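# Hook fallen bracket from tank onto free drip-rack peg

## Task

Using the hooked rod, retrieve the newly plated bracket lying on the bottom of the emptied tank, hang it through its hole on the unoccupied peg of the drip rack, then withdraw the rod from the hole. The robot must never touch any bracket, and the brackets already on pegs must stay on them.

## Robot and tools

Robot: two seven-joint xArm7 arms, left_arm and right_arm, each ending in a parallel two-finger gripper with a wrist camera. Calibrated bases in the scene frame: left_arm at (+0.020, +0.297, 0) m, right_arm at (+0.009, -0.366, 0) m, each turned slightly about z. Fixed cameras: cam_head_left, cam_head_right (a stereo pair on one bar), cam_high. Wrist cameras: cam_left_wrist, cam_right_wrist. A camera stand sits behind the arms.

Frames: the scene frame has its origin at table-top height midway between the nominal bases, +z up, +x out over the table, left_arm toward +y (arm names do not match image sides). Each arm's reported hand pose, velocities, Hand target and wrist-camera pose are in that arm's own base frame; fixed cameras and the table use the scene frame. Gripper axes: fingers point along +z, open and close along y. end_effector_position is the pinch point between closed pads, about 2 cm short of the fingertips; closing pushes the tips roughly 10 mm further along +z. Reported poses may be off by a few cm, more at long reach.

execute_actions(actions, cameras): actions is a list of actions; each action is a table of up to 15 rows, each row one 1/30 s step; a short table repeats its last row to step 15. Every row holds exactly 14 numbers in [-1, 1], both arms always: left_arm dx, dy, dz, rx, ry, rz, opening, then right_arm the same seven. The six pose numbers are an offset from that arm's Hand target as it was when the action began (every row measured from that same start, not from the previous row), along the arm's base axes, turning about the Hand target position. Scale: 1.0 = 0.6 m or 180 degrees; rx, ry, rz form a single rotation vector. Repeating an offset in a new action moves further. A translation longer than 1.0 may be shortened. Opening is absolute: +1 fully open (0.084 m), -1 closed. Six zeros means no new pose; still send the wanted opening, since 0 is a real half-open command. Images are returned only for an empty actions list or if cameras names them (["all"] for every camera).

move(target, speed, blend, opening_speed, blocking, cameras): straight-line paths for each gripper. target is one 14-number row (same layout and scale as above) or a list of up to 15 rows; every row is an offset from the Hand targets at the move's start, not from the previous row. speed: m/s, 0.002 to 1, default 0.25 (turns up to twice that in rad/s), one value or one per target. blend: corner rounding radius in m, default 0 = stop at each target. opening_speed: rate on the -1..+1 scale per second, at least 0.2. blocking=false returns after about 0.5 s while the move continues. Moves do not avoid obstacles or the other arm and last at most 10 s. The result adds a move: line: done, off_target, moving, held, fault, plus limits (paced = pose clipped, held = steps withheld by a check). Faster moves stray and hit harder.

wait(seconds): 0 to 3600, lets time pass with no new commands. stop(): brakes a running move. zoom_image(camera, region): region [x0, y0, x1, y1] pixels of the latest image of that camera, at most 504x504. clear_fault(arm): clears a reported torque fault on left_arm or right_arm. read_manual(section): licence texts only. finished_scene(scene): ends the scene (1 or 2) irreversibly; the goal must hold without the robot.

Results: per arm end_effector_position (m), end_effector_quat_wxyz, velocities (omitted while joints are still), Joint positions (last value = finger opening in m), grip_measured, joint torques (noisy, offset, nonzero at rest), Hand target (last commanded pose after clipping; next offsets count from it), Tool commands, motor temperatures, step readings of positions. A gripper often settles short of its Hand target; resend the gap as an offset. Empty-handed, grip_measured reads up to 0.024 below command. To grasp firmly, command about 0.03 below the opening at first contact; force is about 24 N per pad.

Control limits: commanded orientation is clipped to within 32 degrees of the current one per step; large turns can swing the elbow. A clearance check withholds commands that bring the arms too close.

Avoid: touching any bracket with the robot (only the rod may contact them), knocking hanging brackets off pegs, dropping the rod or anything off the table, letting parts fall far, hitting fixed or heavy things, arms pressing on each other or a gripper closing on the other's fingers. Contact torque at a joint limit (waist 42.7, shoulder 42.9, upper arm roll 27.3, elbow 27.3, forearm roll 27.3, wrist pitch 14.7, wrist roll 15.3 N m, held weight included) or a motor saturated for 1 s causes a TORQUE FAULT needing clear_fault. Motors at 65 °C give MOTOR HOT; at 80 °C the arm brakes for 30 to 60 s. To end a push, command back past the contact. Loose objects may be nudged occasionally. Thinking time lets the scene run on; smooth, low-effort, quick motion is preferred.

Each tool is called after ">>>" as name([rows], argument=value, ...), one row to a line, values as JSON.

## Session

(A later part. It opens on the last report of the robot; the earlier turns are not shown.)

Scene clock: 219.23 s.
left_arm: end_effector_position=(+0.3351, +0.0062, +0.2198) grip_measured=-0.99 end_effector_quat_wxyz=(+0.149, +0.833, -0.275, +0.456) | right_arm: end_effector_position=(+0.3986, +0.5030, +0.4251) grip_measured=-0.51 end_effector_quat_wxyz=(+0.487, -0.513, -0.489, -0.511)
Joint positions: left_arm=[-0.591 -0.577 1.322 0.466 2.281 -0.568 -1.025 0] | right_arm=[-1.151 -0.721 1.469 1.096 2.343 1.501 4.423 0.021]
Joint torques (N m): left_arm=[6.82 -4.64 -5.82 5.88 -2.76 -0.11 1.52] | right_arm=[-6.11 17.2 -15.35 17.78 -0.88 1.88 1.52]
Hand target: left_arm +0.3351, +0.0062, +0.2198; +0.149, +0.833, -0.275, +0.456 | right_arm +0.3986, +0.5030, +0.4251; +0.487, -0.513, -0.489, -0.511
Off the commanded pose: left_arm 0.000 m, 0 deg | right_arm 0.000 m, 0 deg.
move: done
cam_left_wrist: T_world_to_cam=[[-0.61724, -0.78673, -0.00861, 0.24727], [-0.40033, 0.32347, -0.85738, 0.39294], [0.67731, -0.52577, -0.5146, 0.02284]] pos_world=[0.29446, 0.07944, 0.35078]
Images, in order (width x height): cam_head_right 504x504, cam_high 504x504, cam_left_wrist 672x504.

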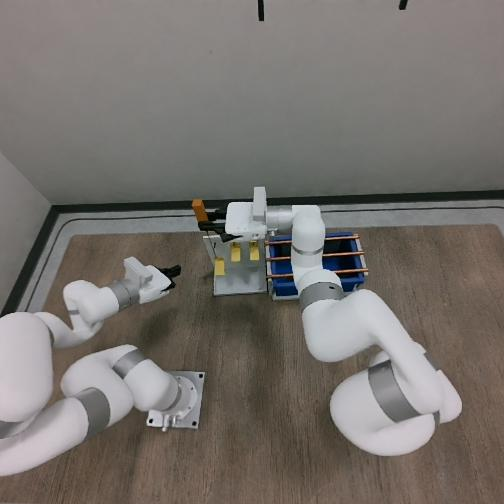

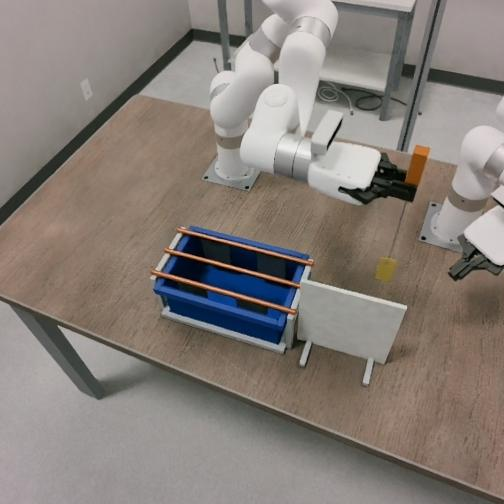

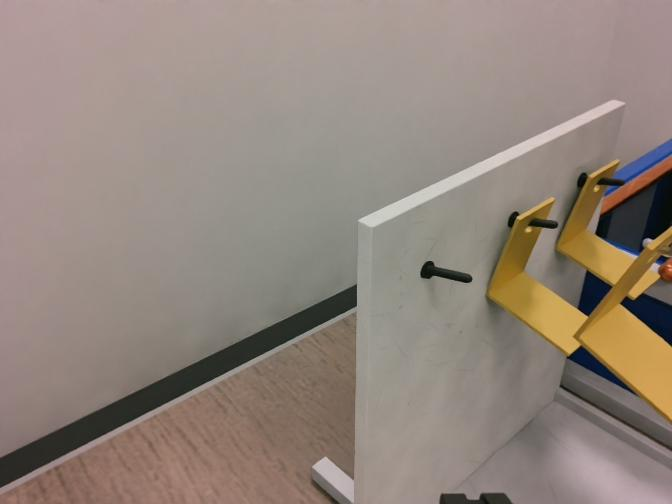

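>>> move(target=[0,0,0,0,0,0,-1,0.05,0,-0.075,0,0,0.0194,-0.75], speed=0.08, cameras=["cam_left_wrist","cam_high"])

>>> zoom_image(camera="cam_left_wrist", region=[400, 180, 600, 340])

Scene clock: 226.60 s.
left_arm: end_effector_position=(+0.3351, +0.0062, +0.2198) grip_measured=-0.99 end_effector_quat_wxyz=(+0.149, +0.833, -0.275, +0.456) | right_arm: end_effector_position=(+0.4285, +0.5030, +0.3801) grip_measured=-0.51 end_effector_quat_wxyz=(+0.502, -0.497, -0.504, -0.496)
Joint positions: left_arm=[-0.591 -0.577 1.322 0.466 2.281 -0.568 -1.025 0] | right_arm=[-1.407 -0.764 1.67 1.173 2.368 1.632 4.36 0.021]
Joint torques (N m): left_arm=[7.1 -4.8 -5.91 6 -2.73 -0.43 1.48] | right_arm=[-6.09 8.82 -15.97 16.98 4.27 2 -1.25]
Hand target: left_arm +0.3351, +0.0062, +0.2198; +0.149, +0.833, -0.275, +0.456 | right_arm +0.4286, +0.5030, +0.3801; +0.502, -0.497, -0.504, -0.496
Off the commanded pose: left_arm 0.000 m, 0 deg | right_arm 0.000 m, 0 deg.
move: done
cam_left_wrist: T_world_to_cam=[[-0.61724, -0.78673, -0.00861, 0.24727], [-0.40033, 0.32347, -0.85738, 0.39294], [0.67731, -0.52577, -0.5146, 0.02284]] pos_world=[0.29446, 0.07944, 0.35078]
Images, in order (width x height): cam_high 504x504, cam_left_wrist 672x504.

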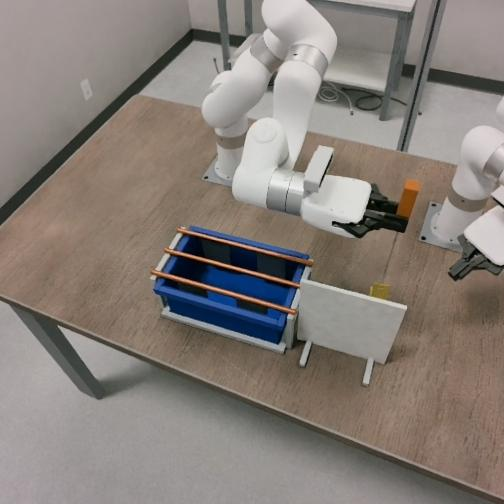

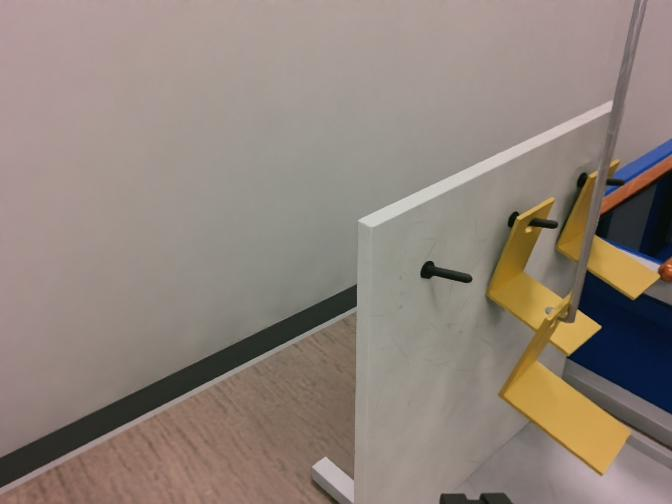

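Scaled by 2.520 from the camera's image (finer frame: 960x720).

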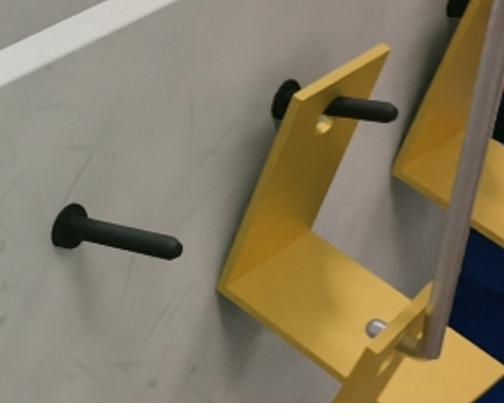

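>>> move(target=[0,0,0,0,0,0,-1,0.0583,0.001,-0.002,0,0,0,-0.75], speed=0.05, cameras=["cam_left_wrist"])

>>> zoom_image(camera="cam_left_wrist", region=[410, 230, 530, 326])

Scene clock: 230.53 s.
left_arm: end_effector_position=(+0.3351, +0.0062, +0.2198) grip_measured=-0.99 end_effector_quat_wxyz=(+0.149, +0.833, -0.275, +0.456) | right_arm: end_effector_position=(+0.4635, +0.5036, +0.3789) grip_measured=-0.51 end_effector_quat_wxyz=(+0.502, -0.497, -0.504, -0.496)
Joint positions: left_arm=[-0.591 -0.577 1.322 0.466 2.281 -0.568 -1.025 0] | right_arm=[-1.561 -0.815 1.746 1.293 2.393 1.657 4.394 0.021]
Joint torques (N m): left_arm=[6.4 -4.94 -6.07 6.04 -2.71 -0.32 1.54] | right_arm=[-6.02 11.53 -16.65 16.32 4.37 1.93 1.56]
Hand target: left_arm +0.3351, +0.0062, +0.2198; +0.149, +0.833, -0.275, +0.456 | right_arm +0.4635, +0.5036, +0.3789; +0.502, -0.497, -0.504, -0.496
Off the commanded pose: left_arm 0.000 m, 0 deg | right_arm 0.000 m, 0 deg.
move: done
cam_left_wrist: T_world_to_cam=[[-0.61724, -0.78673, -0.00861, 0.24727], [-0.40033, 0.32347, -0.85738, 0.39294], [0.67731, -0.52577, -0.5146, 0.02284]] pos_world=[0.29446, 0.07944, 0.35078]

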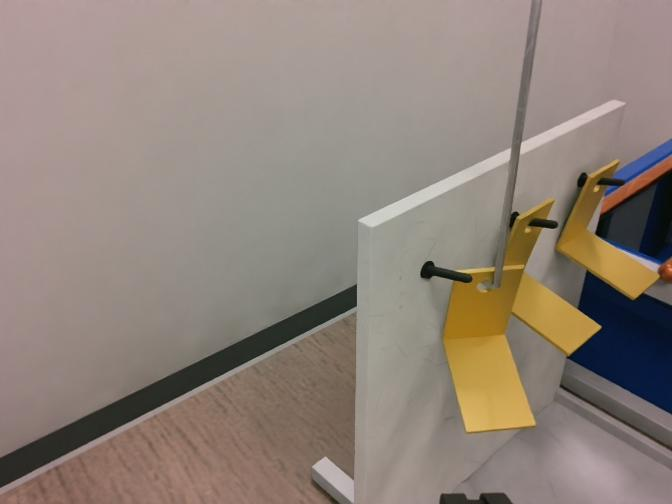

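Scaled by 4.200 from the camera's image (finer frame: 960x720).

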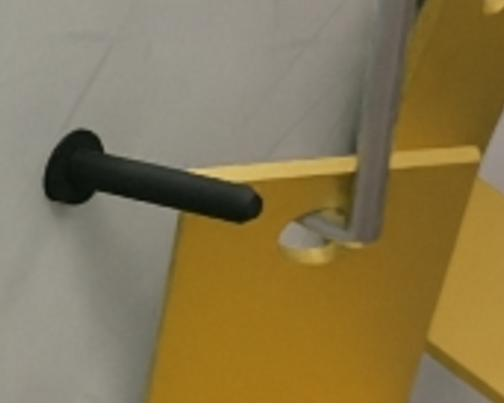

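>>> move(target=[0,0,0,0,0,0,-1,-0.025,0,0.01,0,0,0,-0.75], speed=0.04, cameras=["cam_left_wrist"])

>>> zoom_image(camera="cam_left_wrist", region=[410, 230, 570, 358])

Scene clock: 234.80 s.
left_arm: end_effector_position=(+0.3351, +0.0062, +0.2198) grip_measured=-0.99 end_effector_quat_wxyz=(+0.149, +0.833, -0.275, +0.456) | right_arm: end_effector_position=(+0.4486, +0.5036, +0.3849) grip_measured=-0.51 end_effector_quat_wxyz=(+0.502, -0.497, -0.504, -0.496)
Joint positions: left_arm=[-0.591 -0.577 1.322 0.466 2.281 -0.568 -1.025 0] | right_arm=[-1.493 -0.788 1.707 1.246 2.377 1.643 4.389 0.021]
Joint torques (N m): left_arm=[6.64 -4.91 -6.01 5.82 -2.66 -0.38 1.51] | right_arm=[6.7 23.03 -22.83 11.75 -0.7 -0.37 -1.26]
Hand target: left_arm +0.3351, +0.0062, +0.2198; +0.149, +0.833, -0.275, +0.456 | right_arm +0.4485, +0.5036, +0.3849; +0.502, -0.497, -0.504, -0.496
Off the commanded pose: left_arm 0.000 m, 0 deg | right_arm 0.000 m, 0 deg.
move: done
cam_left_wrist: T_world_to_cam=[[-0.61724, -0.78673, -0.00861, 0.24727], [-0.40033, 0.32347, -0.85738, 0.39294], [0.67731, -0.52577, -0.5146, 0.02284]] pos_world=[0.29446, 0.07944, 0.35078]

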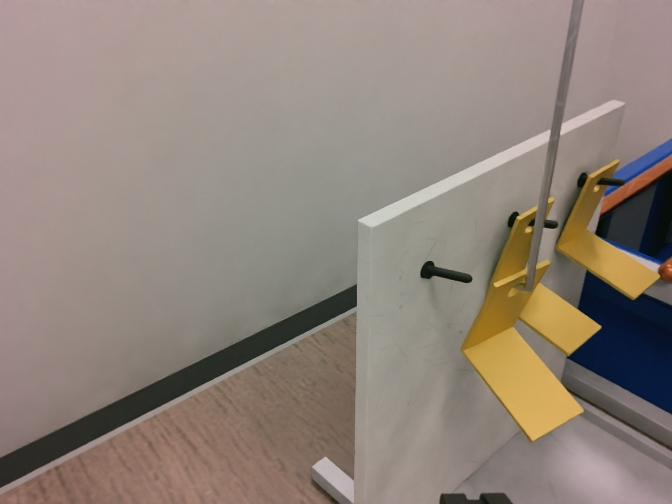

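Scaled by 3.150 from the camera's image (finer frame: 960x720).

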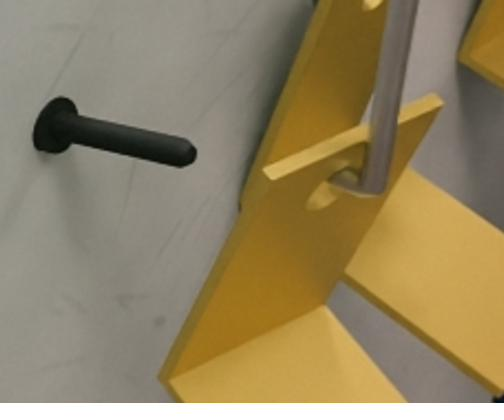

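>>> wait(seconds=0.1, cameras=["cam_head_left","cam_head_right"])

>>> zoom_image(camera="cam_head_right", region=[195, 225, 265, 295])

>>> zoom_image(camera="cam_head_left", region=[180, 220, 270, 300])

Scene clock: 240.10 s.
left_arm: end_effector_position=(+0.3351, +0.0062, +0.2198) grip_measured=-0.99 end_effector_quat_wxyz=(+0.149, +0.833, -0.275, +0.456) | right_arm: end_effector_position=(+0.4485, +0.5036, +0.3849) grip_measured=-0.51 end_effector_quat_wxyz=(+0.502, -0.497, -0.504, -0.496)
Joint positions: left_arm=[-0.591 -0.577 1.322 0.466 2.281 -0.568 -1.025 0] | right_arm=[-1.492 -0.788 1.707 1.246 2.377 1.643 4.389 0.021]
Joint torques (N m): left_arm=[6.33 -4.58 -6.1 6.12 -2.79 -0.39 1.54] | right_arm=[6.43 23.01 -22.62 11.79 -0.56 -0.37 -1.28]
Hand target: left_arm +0.3351, +0.0062, +0.2198; +0.149, +0.833, -0.275, +0.456 | right_arm +0.4485, +0.5036, +0.3849; +0.502, -0.497, -0.504, -0.496
Tool commands: left_gripper/opening=-1.0 right_gripper/opening=-0.75
Off the commanded pose: left_arm 0.000 m, 0 deg | right_arm 0.000 m, 0 deg.
wait: 0.10 s; at rest from the start

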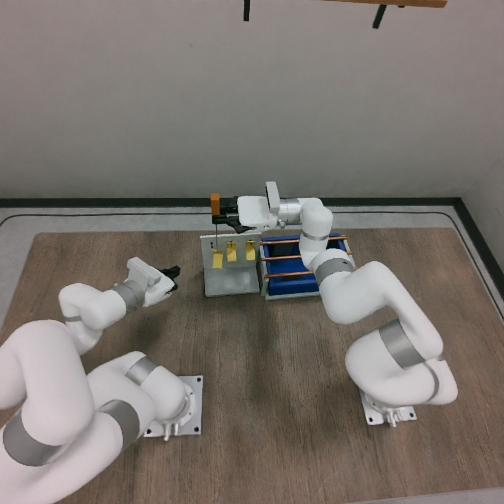

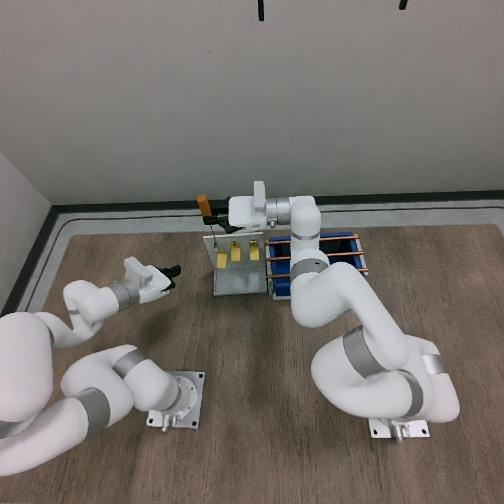

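Scaled by 7.200 from the camera's image (finer frame: 720x720).

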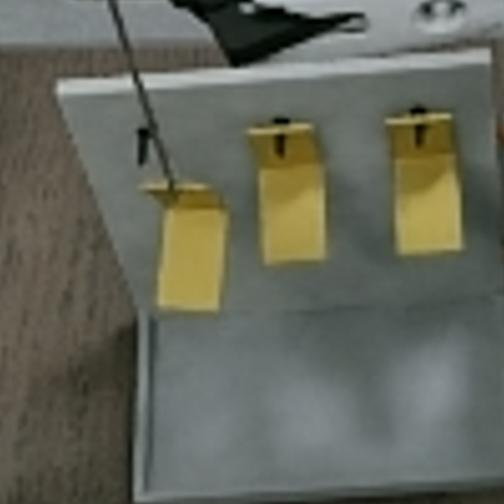

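Scaled by 5.600 from the camera's image (finer frame: 720x720).

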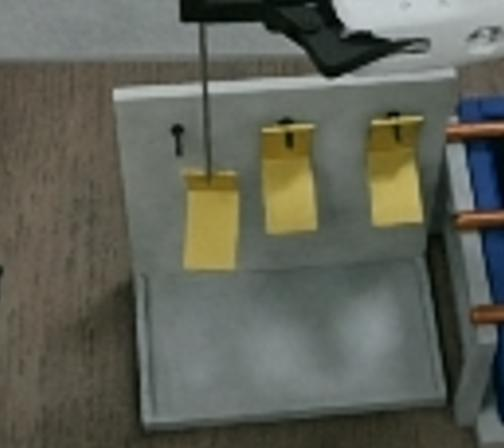

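>>> move(target=[0,0,0,0,0,0,-1,-0.005,0.028,0.0125,0,0,0,-0.75], speed=0.05, cameras=["cam_left_wrist","cam_head_right"])

>>> zoom_image(camera="cam_left_wrist", region=[410, 210, 530, 306])

>>> zoom_image(camera="cam_head_right", region=[200, 230, 240, 270])

Scene clock: 246.83 s.
left_arm: end_effector_position=(+0.3351, +0.0062, +0.2198) grip_measured=-0.99 end_effector_quat_wxyz=(+0.149, +0.833, -0.275, +0.456) | right_arm: end_effector_position=(+0.4456, +0.5204, +0.3924) grip_measured=-0.51 end_effector_quat_wxyz=(+0.502, -0.497, -0.504, -0.496)
Joint positions: left_arm=[-0.591 -0.577 1.322 0.466 2.281 -0.568 -1.025 0] | right_arm=[-1.48 -0.795 1.713 1.284 2.39 1.602 4.411 0.021]
Joint torques (N m): left_arm=[6.32 -4.75 -6.08 6.07 -2.61 -0.53 1.53] | right_arm=[6.56 10.57 -16.46 16.69 4.28 -0.45 1.5]
Hand target: left_arm +0.3351, +0.0062, +0.2198; +0.149, +0.833, -0.275, +0.456 | right_arm +0.4455, +0.5204, +0.3924; +0.502, -0.497, -0.504, -0.496
Off the commanded pose: left_arm 0.000 m, 0 deg | right_arm 0.000 m, 0 deg.
move: done
cam_left_wrist: T_world_to_cam=[[-0.61724, -0.78673, -0.00861, 0.24727], [-0.40033, 0.32347, -0.85738, 0.39294], [0.67731, -0.52577, -0.5146, 0.02284]] pos_world=[0.29446, 0.07944, 0.35078]
Images, in order (width x height): cam_head_right 504x504, cam_left_wrist 672x504.

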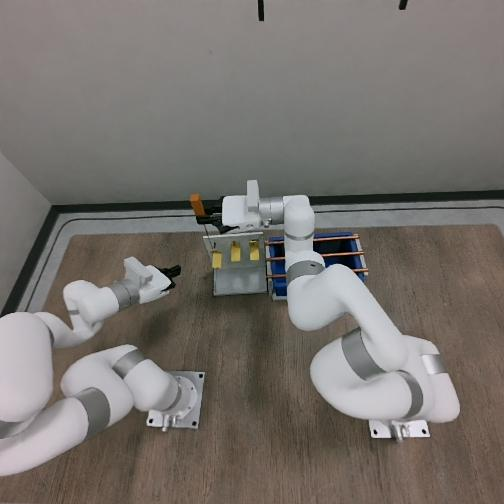

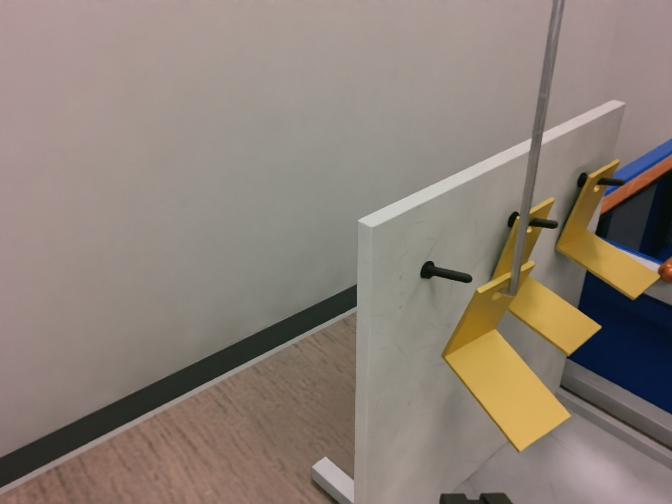

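Scaled by 4.200 from the camera's image (finer frame: 960x720).

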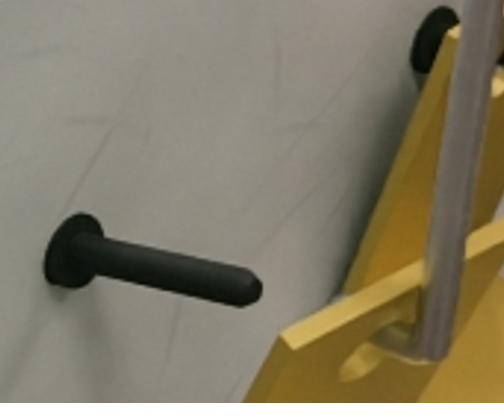

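Scaled by 12.600 from the camera's image (finer frame: 720x720).

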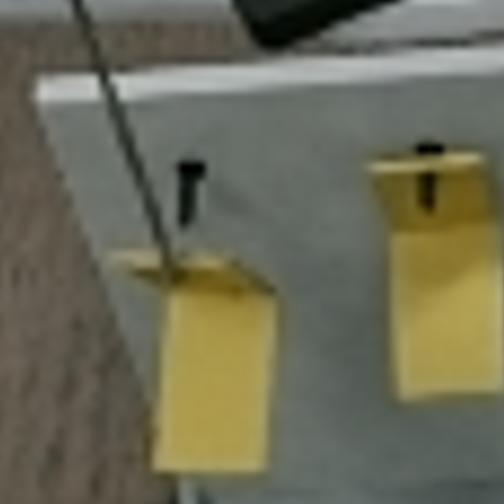

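>>> move(target=[0,0,0,0,0,0,-1,0.012,-0.0015,0.005,0,0,0,-0.75], speed=0.03, cameras=["cam_left_wrist","cam_head_right"])

>>> zoom_image(camera="cam_left_wrist", region=[410, 210, 530, 306])

>>> zoom_image(camera="cam_head_right", region=[200, 230, 240, 270])

Scene clock: 251.17 s.
left_arm: end_effector_position=(+0.3351, +0.0062, +0.2198) grip_measured=-0.99 end_effector_quat_wxyz=(+0.149, +0.833, -0.275, +0.456) | right_arm: end_effector_position=(+0.4527, +0.5195, +0.3954) grip_measured=-0.51 end_effector_quat_wxyz=(+0.502, -0.497, -0.504, -0.496)
Joint positions: left_arm=[-0.591 -0.577 1.322 0.466 2.281 -0.568 -1.025 0] | right_arm=[-1.509 -0.802 1.722 1.31 2.391 1.607 4.423 0.021]
Joint torques (N m): left_arm=[6.19 -4.72 -6.35 6.12 -2.87 -0.55 1.36] | right_arm=[-6.26 11.16 -16.49 16.67 4.32 1.84 1.49]
Hand target: left_arm +0.3351, +0.0062, +0.2198; +0.149, +0.833, -0.275, +0.456 | right_arm +0.4527, +0.5195, +0.3954; +0.502, -0.497, -0.504, -0.496
Off the commanded pose: left_arm 0.000 m, 0 deg | right_arm 0.000 m, 0 deg.
move: done
cam_left_wrist: T_world_to_cam=[[-0.61724, -0.78673, -0.00861, 0.24727], [-0.40033, 0.32347, -0.85738, 0.39294], [0.67731, -0.52577, -0.5146, 0.02284]] pos_world=[0.29446, 0.07944, 0.35078]
Images, in order (width x height): cam_head_right 504x504, cam_left_wrist 672x504.

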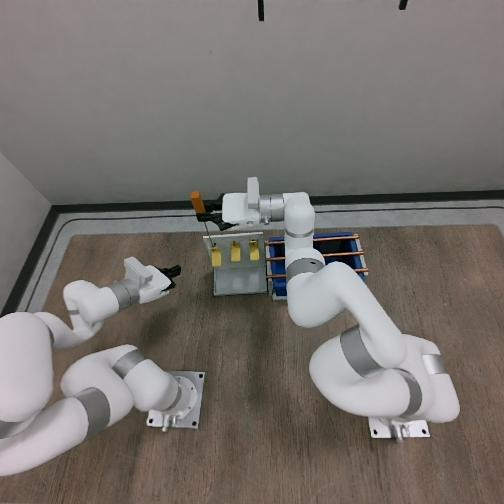

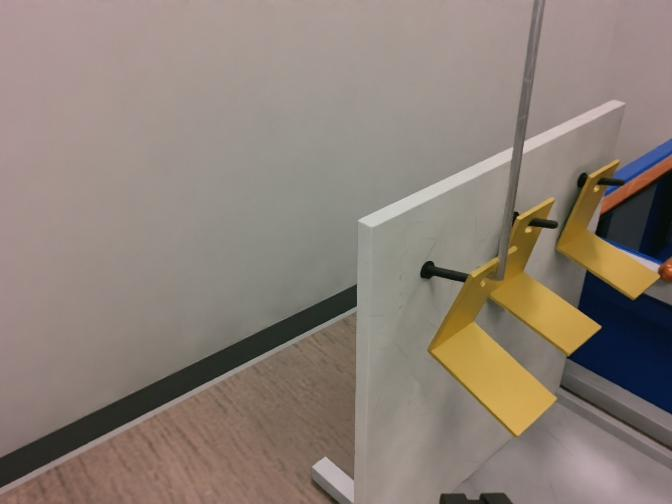

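Scaled by 4.200 from the camera's image (finer frame: 960x720).

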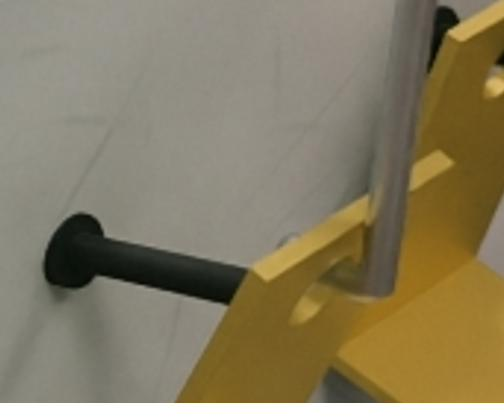

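Scaled by 12.600 from the camera's image (finer frame: 720x720).

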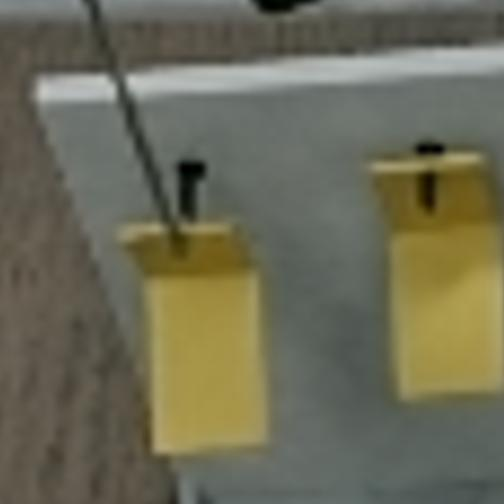

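>>> move(target=[0,0,0,0,0,0,-1,0.0075,-0.001,-0.004,0,0,0,-0.75], speed=0.03, cameras=["cam_left_wrist"])

>>> zoom_image(camera="cam_left_wrist", region=[410, 210, 530, 306])

Scene clock: 256.43 s.
left_arm: end_effector_position=(+0.3351, +0.0062, +0.2198) grip_measured=-0.99 end_effector_quat_wxyz=(+0.149, +0.833, -0.275, +0.456) | right_arm: end_effector_position=(+0.4572, +0.5189, +0.3930) grip_measured=-0.51 end_effector_quat_wxyz=(+0.502, -0.497, -0.504, -0.496)
Joint positions: left_arm=[-0.591 -0.577 1.322 0.466 2.281 -0.568 -1.025 0] | right_arm=[-1.529 -0.809 1.733 1.322 2.396 1.613 4.423 0.021]
Joint torques (N m): left_arm=[6.45 -4.48 -6.35 6.28 -2.71 -0.69 1.34] | right_arm=[-6.19 11.45 -16.55 16.62 4.23 1.8 1.49]
Hand target: left_arm +0.3351, +0.0062, +0.2198; +0.149, +0.833, -0.275, +0.456 | right_arm +0.4572, +0.5189, +0.3930; +0.502, -0.497, -0.504, -0.496
Off the commanded pose: left_arm 0.000 m, 0 deg | right_arm 0.000 m, 0 deg.
move: done
cam_left_wrist: T_world_to_cam=[[-0.61724, -0.78673, -0.00861, 0.24727], [-0.40033, 0.32347, -0.85738, 0.39294], [0.67731, -0.52577, -0.5146, 0.02284]] pos_world=[0.29446, 0.07944, 0.35078]

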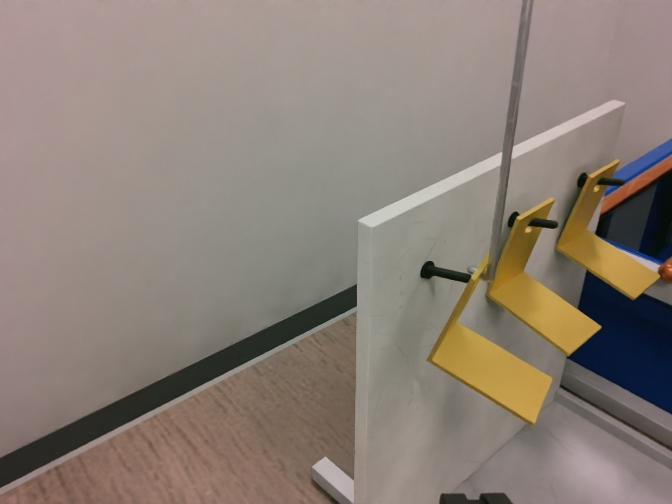

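Scaled by 4.200 from the camera's image (finer frame: 960x720).

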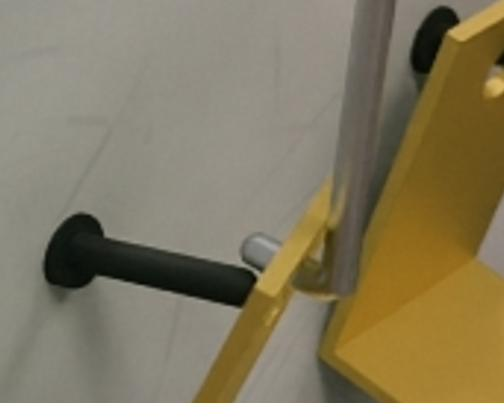

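>>> wait(seconds=0.1, cameras=["cam_head_right","cam_head_left"])

>>> zoom_image(camera="cam_head_right", region=[200, 230, 240, 270])

>>> zoom_image(camera="cam_head_left", region=[195, 230, 235, 270])

Scene clock: 259.60 s.
left_arm: end_effector_position=(+0.3351, +0.0062, +0.2198) grip_measured=-0.99 end_effector_quat_wxyz=(+0.149, +0.833, -0.275, +0.456) | right_arm: end_effector_position=(+0.4572, +0.5189, +0.3930) grip_measured=-0.51 end_effector_quat_wxyz=(+0.502, -0.497, -0.504, -0.496)
Joint positions: left_arm=[-0.591 -0.577 1.322 0.466 2.281 -0.568 -1.025 0] | right_arm=[-1.529 -0.809 1.733 1.322 2.396 1.613 4.423 0.021]
Joint torques (N m): left_arm=[6.22 -4.68 -6.14 6.16 -2.88 -0.59 1.38] | right_arm=[-5.96 11.6 -16.85 16.27 4.22 1.82 1.39]
Hand target: left_arm +0.3351, +0.0062, +0.2198; +0.149, +0.833, -0.275, +0.456 | right_arm +0.4572, +0.5189, +0.3930; +0.502, -0.497, -0.504, -0.496
Tool commands: left_gripper/opening=-1.0 right_gripper/opening=-0.75
Off the commanded pose: left_arm 0.000 m, 0 deg | right_arm 0.000 m, 0 deg.
wait: 0.10 s; at rest from the start
Images, in order (width x height): cam_head_left 504x504, cam_head_right 504x504.

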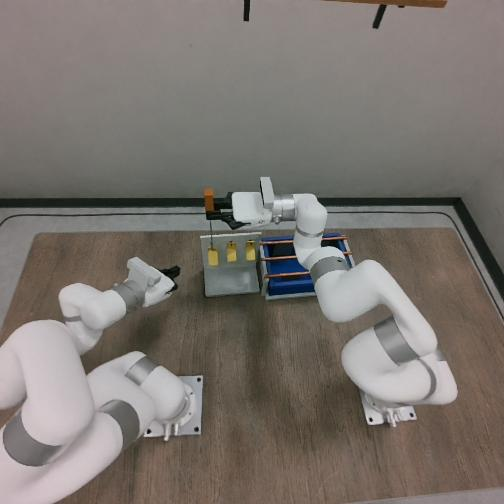

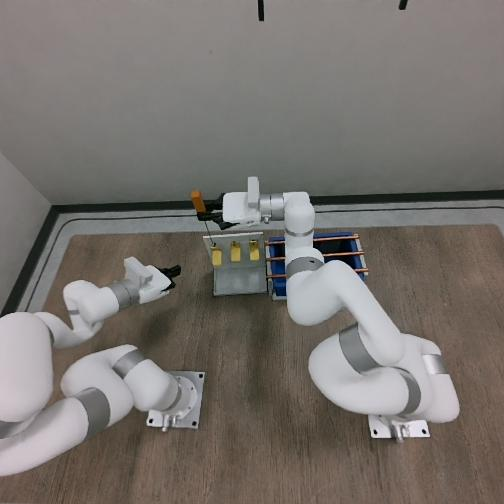

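Scaled by 12.600 from the camera's image (finer frame: 720x720).

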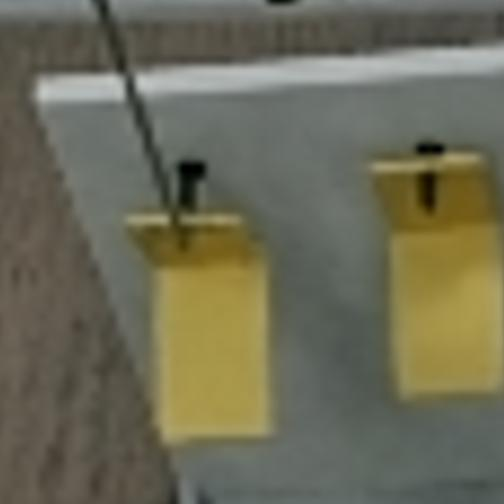

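Scaled by 12.600 from the camera's image (finer frame: 720x720).

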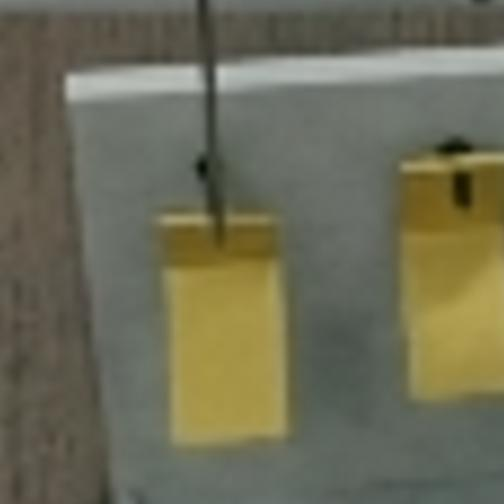

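>>> move(target=[0,0,0,0,0,0,-1,0.0,0.0,-0.0025,0,0,0,-0.75], speed=0.03)

>>> move(target=[0,0,0,0,0,0,-1,0.0067,0.0,0,0,0,0,-0.75], speed=0.02, cameras=["cam_left_wrist"])

>>> zoom_image(camera="cam_left_wrist", region=[430, 230, 520, 302])

Scene clock: 265.20 s.
left_arm: end_effector_position=(+0.3351, +0.0062, +0.2198) grip_measured=-0.99 end_effector_quat_wxyz=(+0.149, +0.833, -0.275, +0.456) | right_arm: end_effector_position=(+0.4572, +0.5189, +0.3916) grip_measured=-0.51 end_effector_quat_wxyz=(+0.502, -0.497, -0.504, -0.496)
Joint positions: left_arm=[-0.591 -0.577 1.322 0.466 2.281 -0.568 -1.025 0] | right_arm=[-1.53 -0.811 1.735 1.32 2.397 1.614 4.421 0.021]
Joint torques (N m): left_arm=[6.23 -4.76 -6.13 6.28 -2.81 -0.72 1.33] | right_arm=[-6.71 5.81 -11.13 6.39 1.85 0.61 -1.46]
Hand target: left_arm +0.3351, +0.0062, +0.2198; +0.149, +0.833, -0.275, +0.456 | right_arm +0.4572, +0.5189, +0.3915; +0.502, -0.497, -0.504, -0.496
Off the commanded pose: left_arm 0.000 m, 0 deg | right_arm 0.000 m, 0 deg.
move: done

Scene clock: 265.70 s.
left_arm: end_effector_position=(+0.3351, +0.0062, +0.2198) grip_measured=-0.99 end_effector_quat_wxyz=(+0.149, +0.833, -0.275, +0.456) | right_arm: end_effector_position=(+0.4612, +0.5190, +0.3915) grip_measured=-0.51 end_effector_quat_wxyz=(+0.502, -0.497, -0.504, -0.496)
Joint positions: left_arm=[-0.591 -0.577 1.322 0.466 2.281 -0.568 -1.025 0] | right_arm=[-1.547 -0.817 1.743 1.334 2.4 1.616 4.425 0.022]
Joint torques (N m): left_arm=[6.46 -4.7 -6.44 6.36 -2.66 -0.93 1.43] | right_arm=[-10.19 3.11 -11.44 8.4 1.49 -1.11 0.28]
Hand target: left_arm +0.3351, +0.0062, +0.2198; +0.149, +0.833, -0.275, +0.456 | right_arm +0.4613, +0.5189, +0.3915; +0.502, -0.497, -0.504, -0.496
Off the commanded pose: left_arm 0.000 m, 0 deg | right_arm 0.000 m, 0 deg.
move: done
cam_left_wrist: T_world_to_cam=[[-0.61724, -0.78673, -0.00861, 0.24727], [-0.40033, 0.32347, -0.85738, 0.39294], [0.67731, -0.52577, -0.5146, 0.02284]] pos_world=[0.29446, 0.07944, 0.35078]

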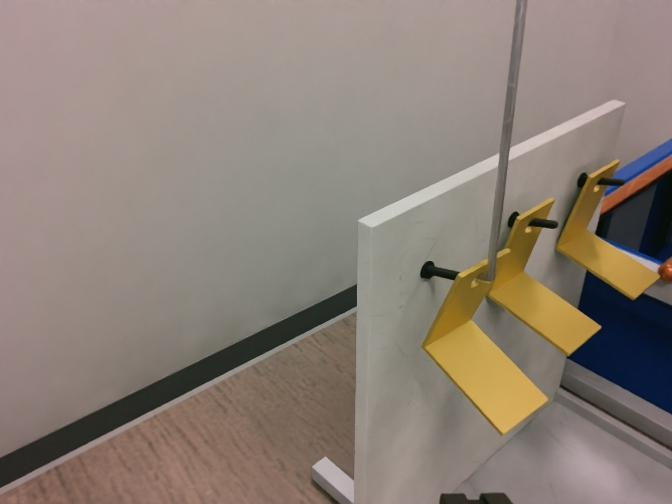

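Scaled by 5.600 from the camera's image (finer frame: 960x720).

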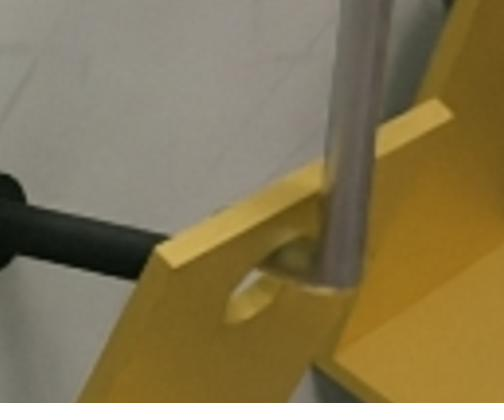

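>>> move([
  [0,0,0,0,0,0,-1,-0.012,0.0,0,0,0,0,-0.75],
  [0,0,0,0,0,0,-1,-0.012,0.004,-0.001,0,0,0,-0.75],
], speed=0.03, cameras=["cam_left_wrist"])

>>> zoom_image(camera="cam_left_wrist", region=[430, 230, 520, 302])

>>> move(target=[0,0,0,0,0,0,-1,0.009,0,0,0,0,0,-0.75], speed=0.02, cameras=["cam_left_wrist"])

>>> zoom_image(camera="cam_left_wrist", region=[430, 230, 520, 302])

Scene clock: 270.93 s.
left_arm: end_effector_position=(+0.3351, +0.0062, +0.2198) grip_measured=-0.99 end_effector_quat_wxyz=(+0.149, +0.833, -0.275, +0.456) | right_arm: end_effector_position=(+0.4540, +0.5214, +0.3910) grip_measured=-0.51 end_effector_quat_wxyz=(+0.502, -0.497, -0.504, -0.496)
Joint positions: left_arm=[-0.591 -0.577 1.322 0.466 2.281 -0.568 -1.025 0] | right_arm=[-1.518 -0.809 1.733 1.314 2.398 1.607 4.418 0.021]
Joint torques (N m): left_arm=[5.94 -4.43 -6.42 6.12 -2.73 -0.73 1.3] | right_arm=[-5.59 11.3 -16.61 16.76 4.34 -0.41 1.48]
Hand target: left_arm +0.3351, +0.0062, +0.2198; +0.149, +0.833, -0.275, +0.456 | right_arm +0.4541, +0.5213, +0.3909; +0.502, -0.497, -0.504, -0.496
Off the commanded pose: left_arm 0.000 m, 0 deg | right_arm 0.000 m, 0 deg.
move: done
cam_left_wrist: T_world_to_cam=[[-0.61724, -0.78673, -0.00861, 0.24727], [-0.40033, 0.32347, -0.85738, 0.39294], [0.67731, -0.52577, -0.5146, 0.02284]] pos_world=[0.29446, 0.07944, 0.35078]

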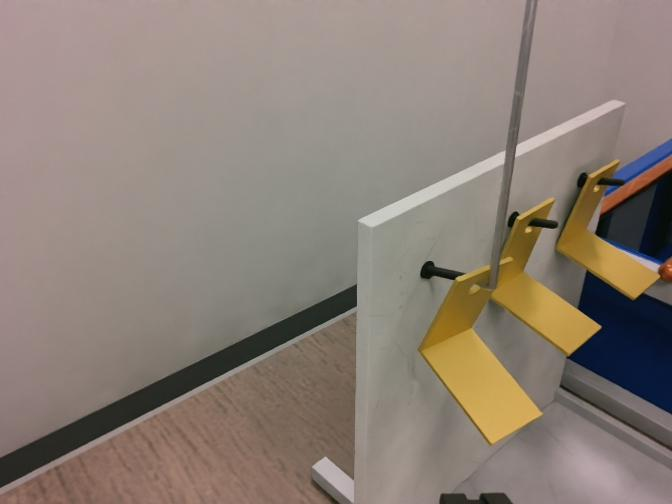

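Scaled by 5.600 from the camera's image (finer frame: 960x720).

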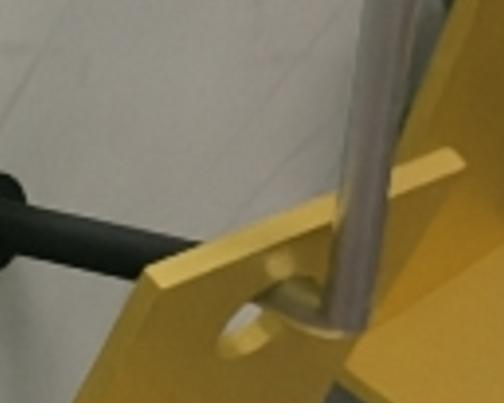

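Scene clock: 271.50 s.
left_arm: end_effector_position=(+0.3351, +0.0062, +0.2198) grip_measured=-0.99 end_effector_quat_wxyz=(+0.149, +0.833, -0.275, +0.456) | right_arm: end_effector_position=(+0.4594, +0.5214, +0.3910) grip_measured=-0.51 end_effector_quat_wxyz=(+0.502, -0.497, -0.504, -0.496)
Joint positions: left_arm=[-0.591 -0.577 1.322 0.466 2.281 -0.568 -1.025 0] | right_arm=[-1.541 -0.817 1.744 1.333 2.402 1.611 4.424 0.022]
Joint torques (N m): left_arm=[5.84 -4.81 -6.26 6.07 -2.5 -0.83 1.43] | right_arm=[-10.54 9.14 -18.72 13.62 3.84 -0.59 -0.12]
Hand target: left_arm +0.3351, +0.0062, +0.2198; +0.149, +0.833, -0.275, +0.456 | right_arm +0.4595, +0.5213, +0.3909; +0.502, -0.497, -0.504, -0.496
Off the commanded pose: left_arm 0.000 m, 0 deg | right_arm 0.000 m, 0 deg.
move: done
cam_left_wrist: T_world_to_cam=[[-0.61724, -0.78673, -0.00861, 0.24727], [-0.40033, 0.32347, -0.85738, 0.39294], [0.67731, -0.52577, -0.5146, 0.02284]] pos_world=[0.29446, 0.07944, 0.35078]

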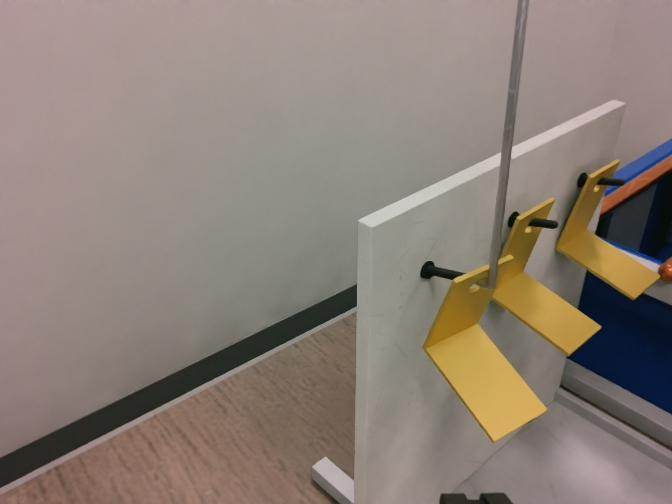

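Scaled by 5.600 from the camera's image (finer frame: 960x720).

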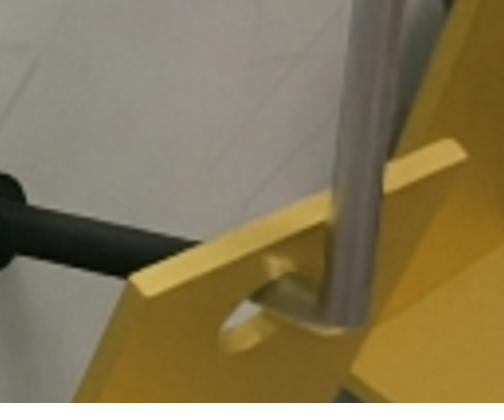

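>>> move([
  [0,0,0,0,0,0,-1,-0.008,0.0,0,0,0,0,-0.75],
  [0,0,0,0,0,0,-1,-0.008,0.004,0.0065,0,0,0,-0.75],
], speed=0.03, cameras=["cam_left_wrist"])

>>> zoom_image(camera="cam_left_wrist", region=[430, 230, 520, 302])

>>> move(target=[0,0,0,0,0,0,-1,0.005,0,0,0,0,0,-0.75], speed=0.02, cameras=["cam_left_wrist"])

>>> zoom_image(camera="cam_left_wrist", region=[430, 230, 520, 302])

Scene clock: 278.27 s.
left_arm: end_effector_position=(+0.3351, +0.0062, +0.2198) grip_measured=-0.99 end_effector_quat_wxyz=(+0.149, +0.833, -0.275, +0.456) | right_arm: end_effector_position=(+0.4547, +0.5237, +0.3948) grip_measured=-0.51 end_effector_quat_wxyz=(+0.502, -0.497, -0.504, -0.496)
Joint positions: left_arm=[-0.591 -0.577 1.322 0.466 2.281 -0.568 -1.025 0] | right_arm=[-1.519 -0.81 1.732 1.326 2.398 1.6 4.428 0.021]
Joint torques (N m): left_arm=[6.07 -4.37 -6.39 6.35 -2.57 -0.81 1.42] | right_arm=[6.54 24.23 -23.26 16.78 -0.66 -0.49 1.51]
Hand target: left_arm +0.3351, +0.0062, +0.2198; +0.149, +0.833, -0.275, +0.456 | right_arm +0.4547, +0.5237, +0.3948; +0.502, -0.497, -0.504, -0.496
Off the commanded pose: left_arm 0.000 m, 0 deg | right_arm 0.000 m, 0 deg.
move: done
cam_left_wrist: T_world_to_cam=[[-0.61724, -0.78673, -0.00861, 0.24727], [-0.40033, 0.32347, -0.85738, 0.39294], [0.67731, -0.52577, -0.5146, 0.02284]] pos_world=[0.29446, 0.07944, 0.35078]

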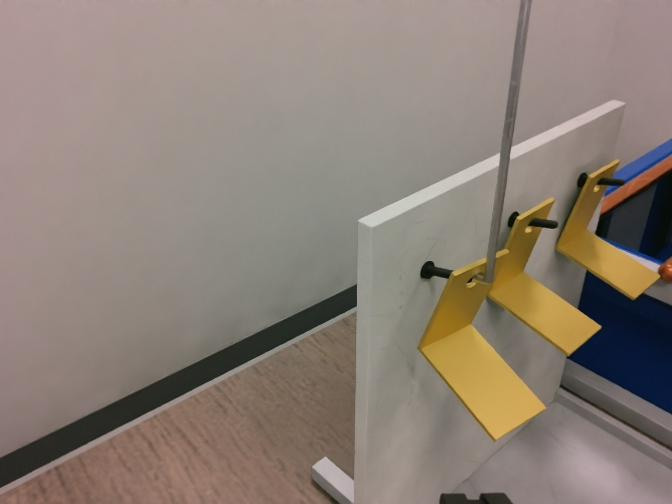

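Scaled by 5.600 from the camera's image (finer frame: 960x720).

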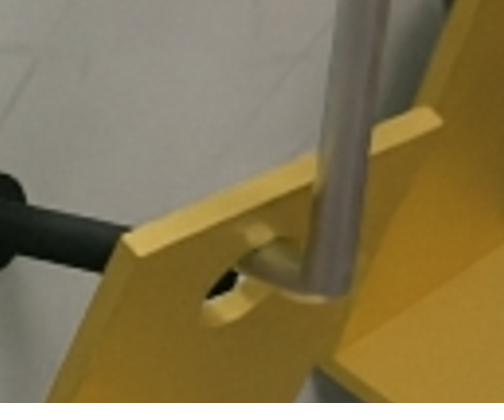

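Scene clock: 278.77 s.
left_arm: end_effector_position=(+0.3351, +0.0062, +0.2198) grip_measured=-0.99 end_effector_quat_wxyz=(+0.149, +0.833, -0.275, +0.456) | right_arm: end_effector_position=(+0.4576, +0.5237, +0.3948) grip_measured=-0.51 end_effector_quat_wxyz=(+0.502, -0.497, -0.504, -0.496)
Joint positions: left_arm=[-0.591 -0.577 1.322 0.466 2.281 -0.568 -1.025 0] | right_arm=[-1.532 -0.813 1.738 1.337 2.4 1.602 4.431 0.021]
Joint torques (N m): left_arm=[5.77 -4.79 -6.37 6.39 -2.78 -0.76 1.41] | right_arm=[-6.49 11.83 -16.85 16.49 4.33 1.78 1.38]
Hand target: left_arm +0.3351, +0.0062, +0.2198; +0.149, +0.833, -0.275, +0.456 | right_arm +0.4577, +0.5237, +0.3948; +0.502, -0.497, -0.504, -0.496
Off the commanded pose: left_arm 0.000 m, 0 deg | right_arm 0.000 m, 0 deg.
move: done
cam_left_wrist: T_world_to_cam=[[-0.61724, -0.78673, -0.00861, 0.24727], [-0.40033, 0.32347, -0.85738, 0.39294], [0.67731, -0.52577, -0.5146, 0.02284]] pos_world=[0.29446, 0.07944, 0.35078]

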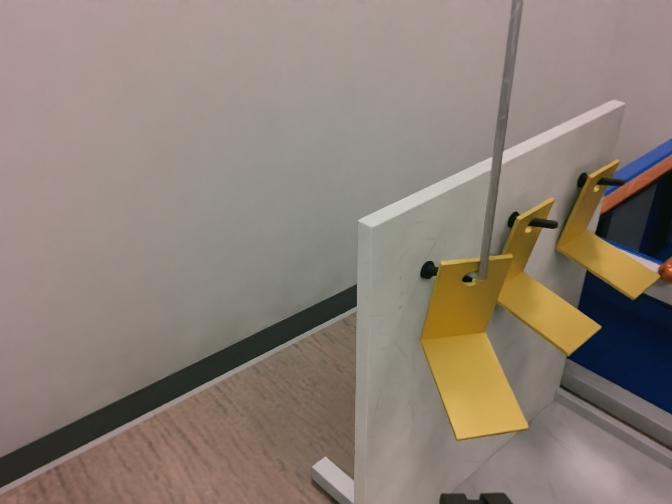

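Scaled by 5.600 from the camera's image (finer frame: 960x720).

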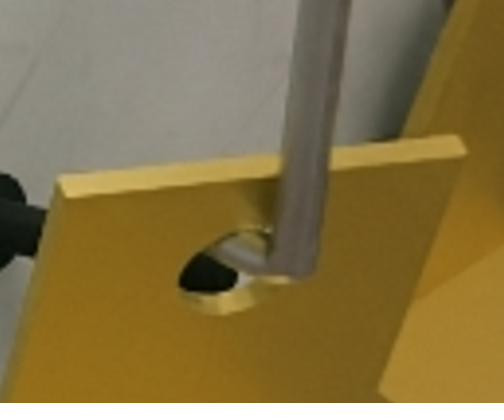

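>>> move(target=[0,0,0,0,0,0,-1,0.0075,0.0015,-0.0005,0,0,0,-0.75], speed=0.02, cameras=["cam_left_wrist"])

>>> zoom_image(camera="cam_left_wrist", region=[430, 230, 520, 302])

Scene clock: 281.30 s.
left_arm: end_effector_position=(+0.3351, +0.0062, +0.2198) grip_measured=-0.99 end_effector_quat_wxyz=(+0.149, +0.833, -0.275, +0.456) | right_arm: end_effector_position=(+0.4621, +0.5246, +0.3945) grip_measured=-0.51 end_effector_quat_wxyz=(+0.502, -0.497, -0.504, -0.496)
Joint positions: left_arm=[-0.591 -0.577 1.322 0.466 2.281 -0.568 -1.025 0] | right_arm=[-1.552 -0.821 1.748 1.355 2.405 1.603 4.436 0.021]
Joint torques (N m): left_arm=[6.31 -4.37 -6.32 6.32 -2.58 -0.9 1.34] | right_arm=[-6.19 12.36 -17.09 16.34 4.29 1.76 1.38]
Hand target: left_arm +0.3351, +0.0062, +0.2198; +0.149, +0.833, -0.275, +0.456 | right_arm +0.4622, +0.5246, +0.3945; +0.502, -0.497, -0.504, -0.496
Off the commanded pose: left_arm 0.000 m, 0 deg | right_arm 0.000 m, 0 deg.
move: done
cam_left_wrist: T_world_to_cam=[[-0.61724, -0.78673, -0.00861, 0.24727], [-0.40033, 0.32347, -0.85738, 0.39294], [0.67731, -0.52577, -0.5146, 0.02284]] pos_world=[0.29446, 0.07944, 0.35078]

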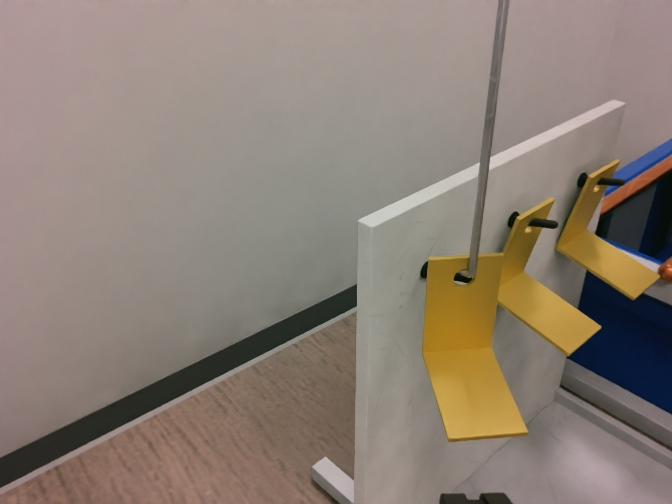

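Scaled by 5.600 from the camera's image (finer frame: 960x720).

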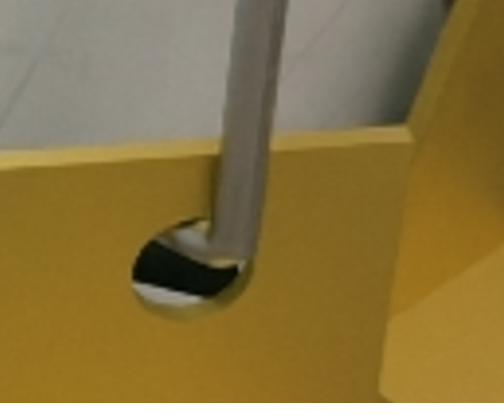

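>>> move(target=[0,0,0,0,0,0,-1,0.0067,-0.001,-0.002,0,0,0,-0.75], speed=0.02, cameras=["cam_left_wrist"])

>>> zoom_image(camera="cam_left_wrist", region=[430, 230, 520, 302])

Scene clock: 285.10 s.
left_arm: end_effector_position=(+0.3351, +0.0062, +0.2198) grip_measured=-0.99 end_effector_quat_wxyz=(+0.149, +0.833, -0.275, +0.456) | right_arm: end_effector_position=(+0.4662, +0.5240, +0.3933) grip_measured=-0.51 end_effector_quat_wxyz=(+0.502, -0.497, -0.504, -0.496)
Joint positions: left_arm=[-0.591 -0.577 1.322 0.466 2.281 -0.568 -1.025 0] | right_arm=[-1.569 -0.828 1.756 1.367 2.408 1.607 4.438 0.021]
Joint torques (N m): left_arm=[5.8 -4.37 -6.26 6.41 -2.57 -0.93 1.29] | right_arm=[-7.15 12.64 -17.87 16.38 4.47 1.41 1.19]
Hand target: left_arm +0.3351, +0.0062, +0.2198; +0.149, +0.833, -0.275, +0.456 | right_arm +0.4662, +0.5240, +0.3933; +0.502, -0.497, -0.504, -0.496
Off the commanded pose: left_arm 0.000 m, 0 deg | right_arm 0.000 m, 0 deg.
move: done
cam_left_wrist: T_world_to_cam=[[-0.61724, -0.78673, -0.00861, 0.24727], [-0.40033, 0.32347, -0.85738, 0.39294], [0.67731, -0.52577, -0.5146, 0.02284]] pos_world=[0.29446, 0.07944, 0.35078]

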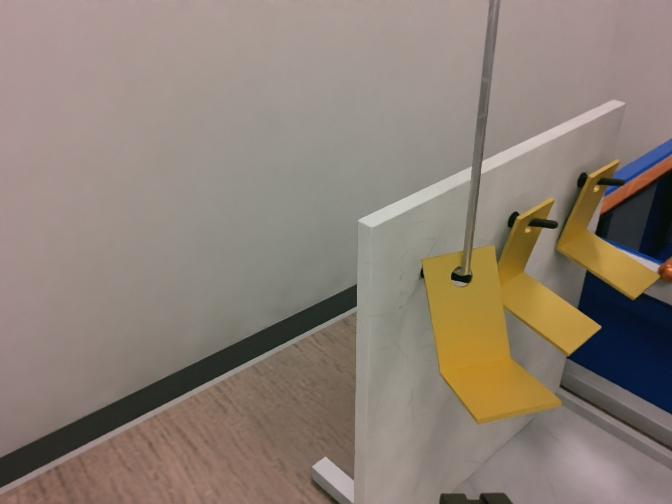

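Scaled by 5.600 from the camera's image (finer frame: 960x720).

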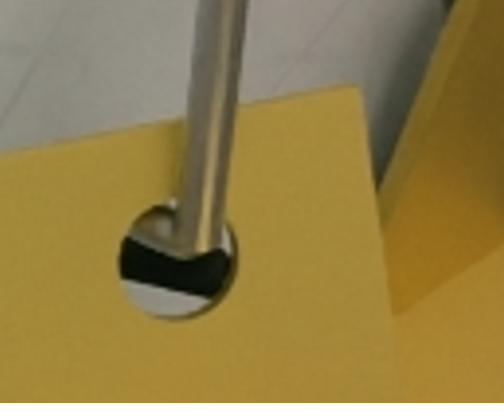

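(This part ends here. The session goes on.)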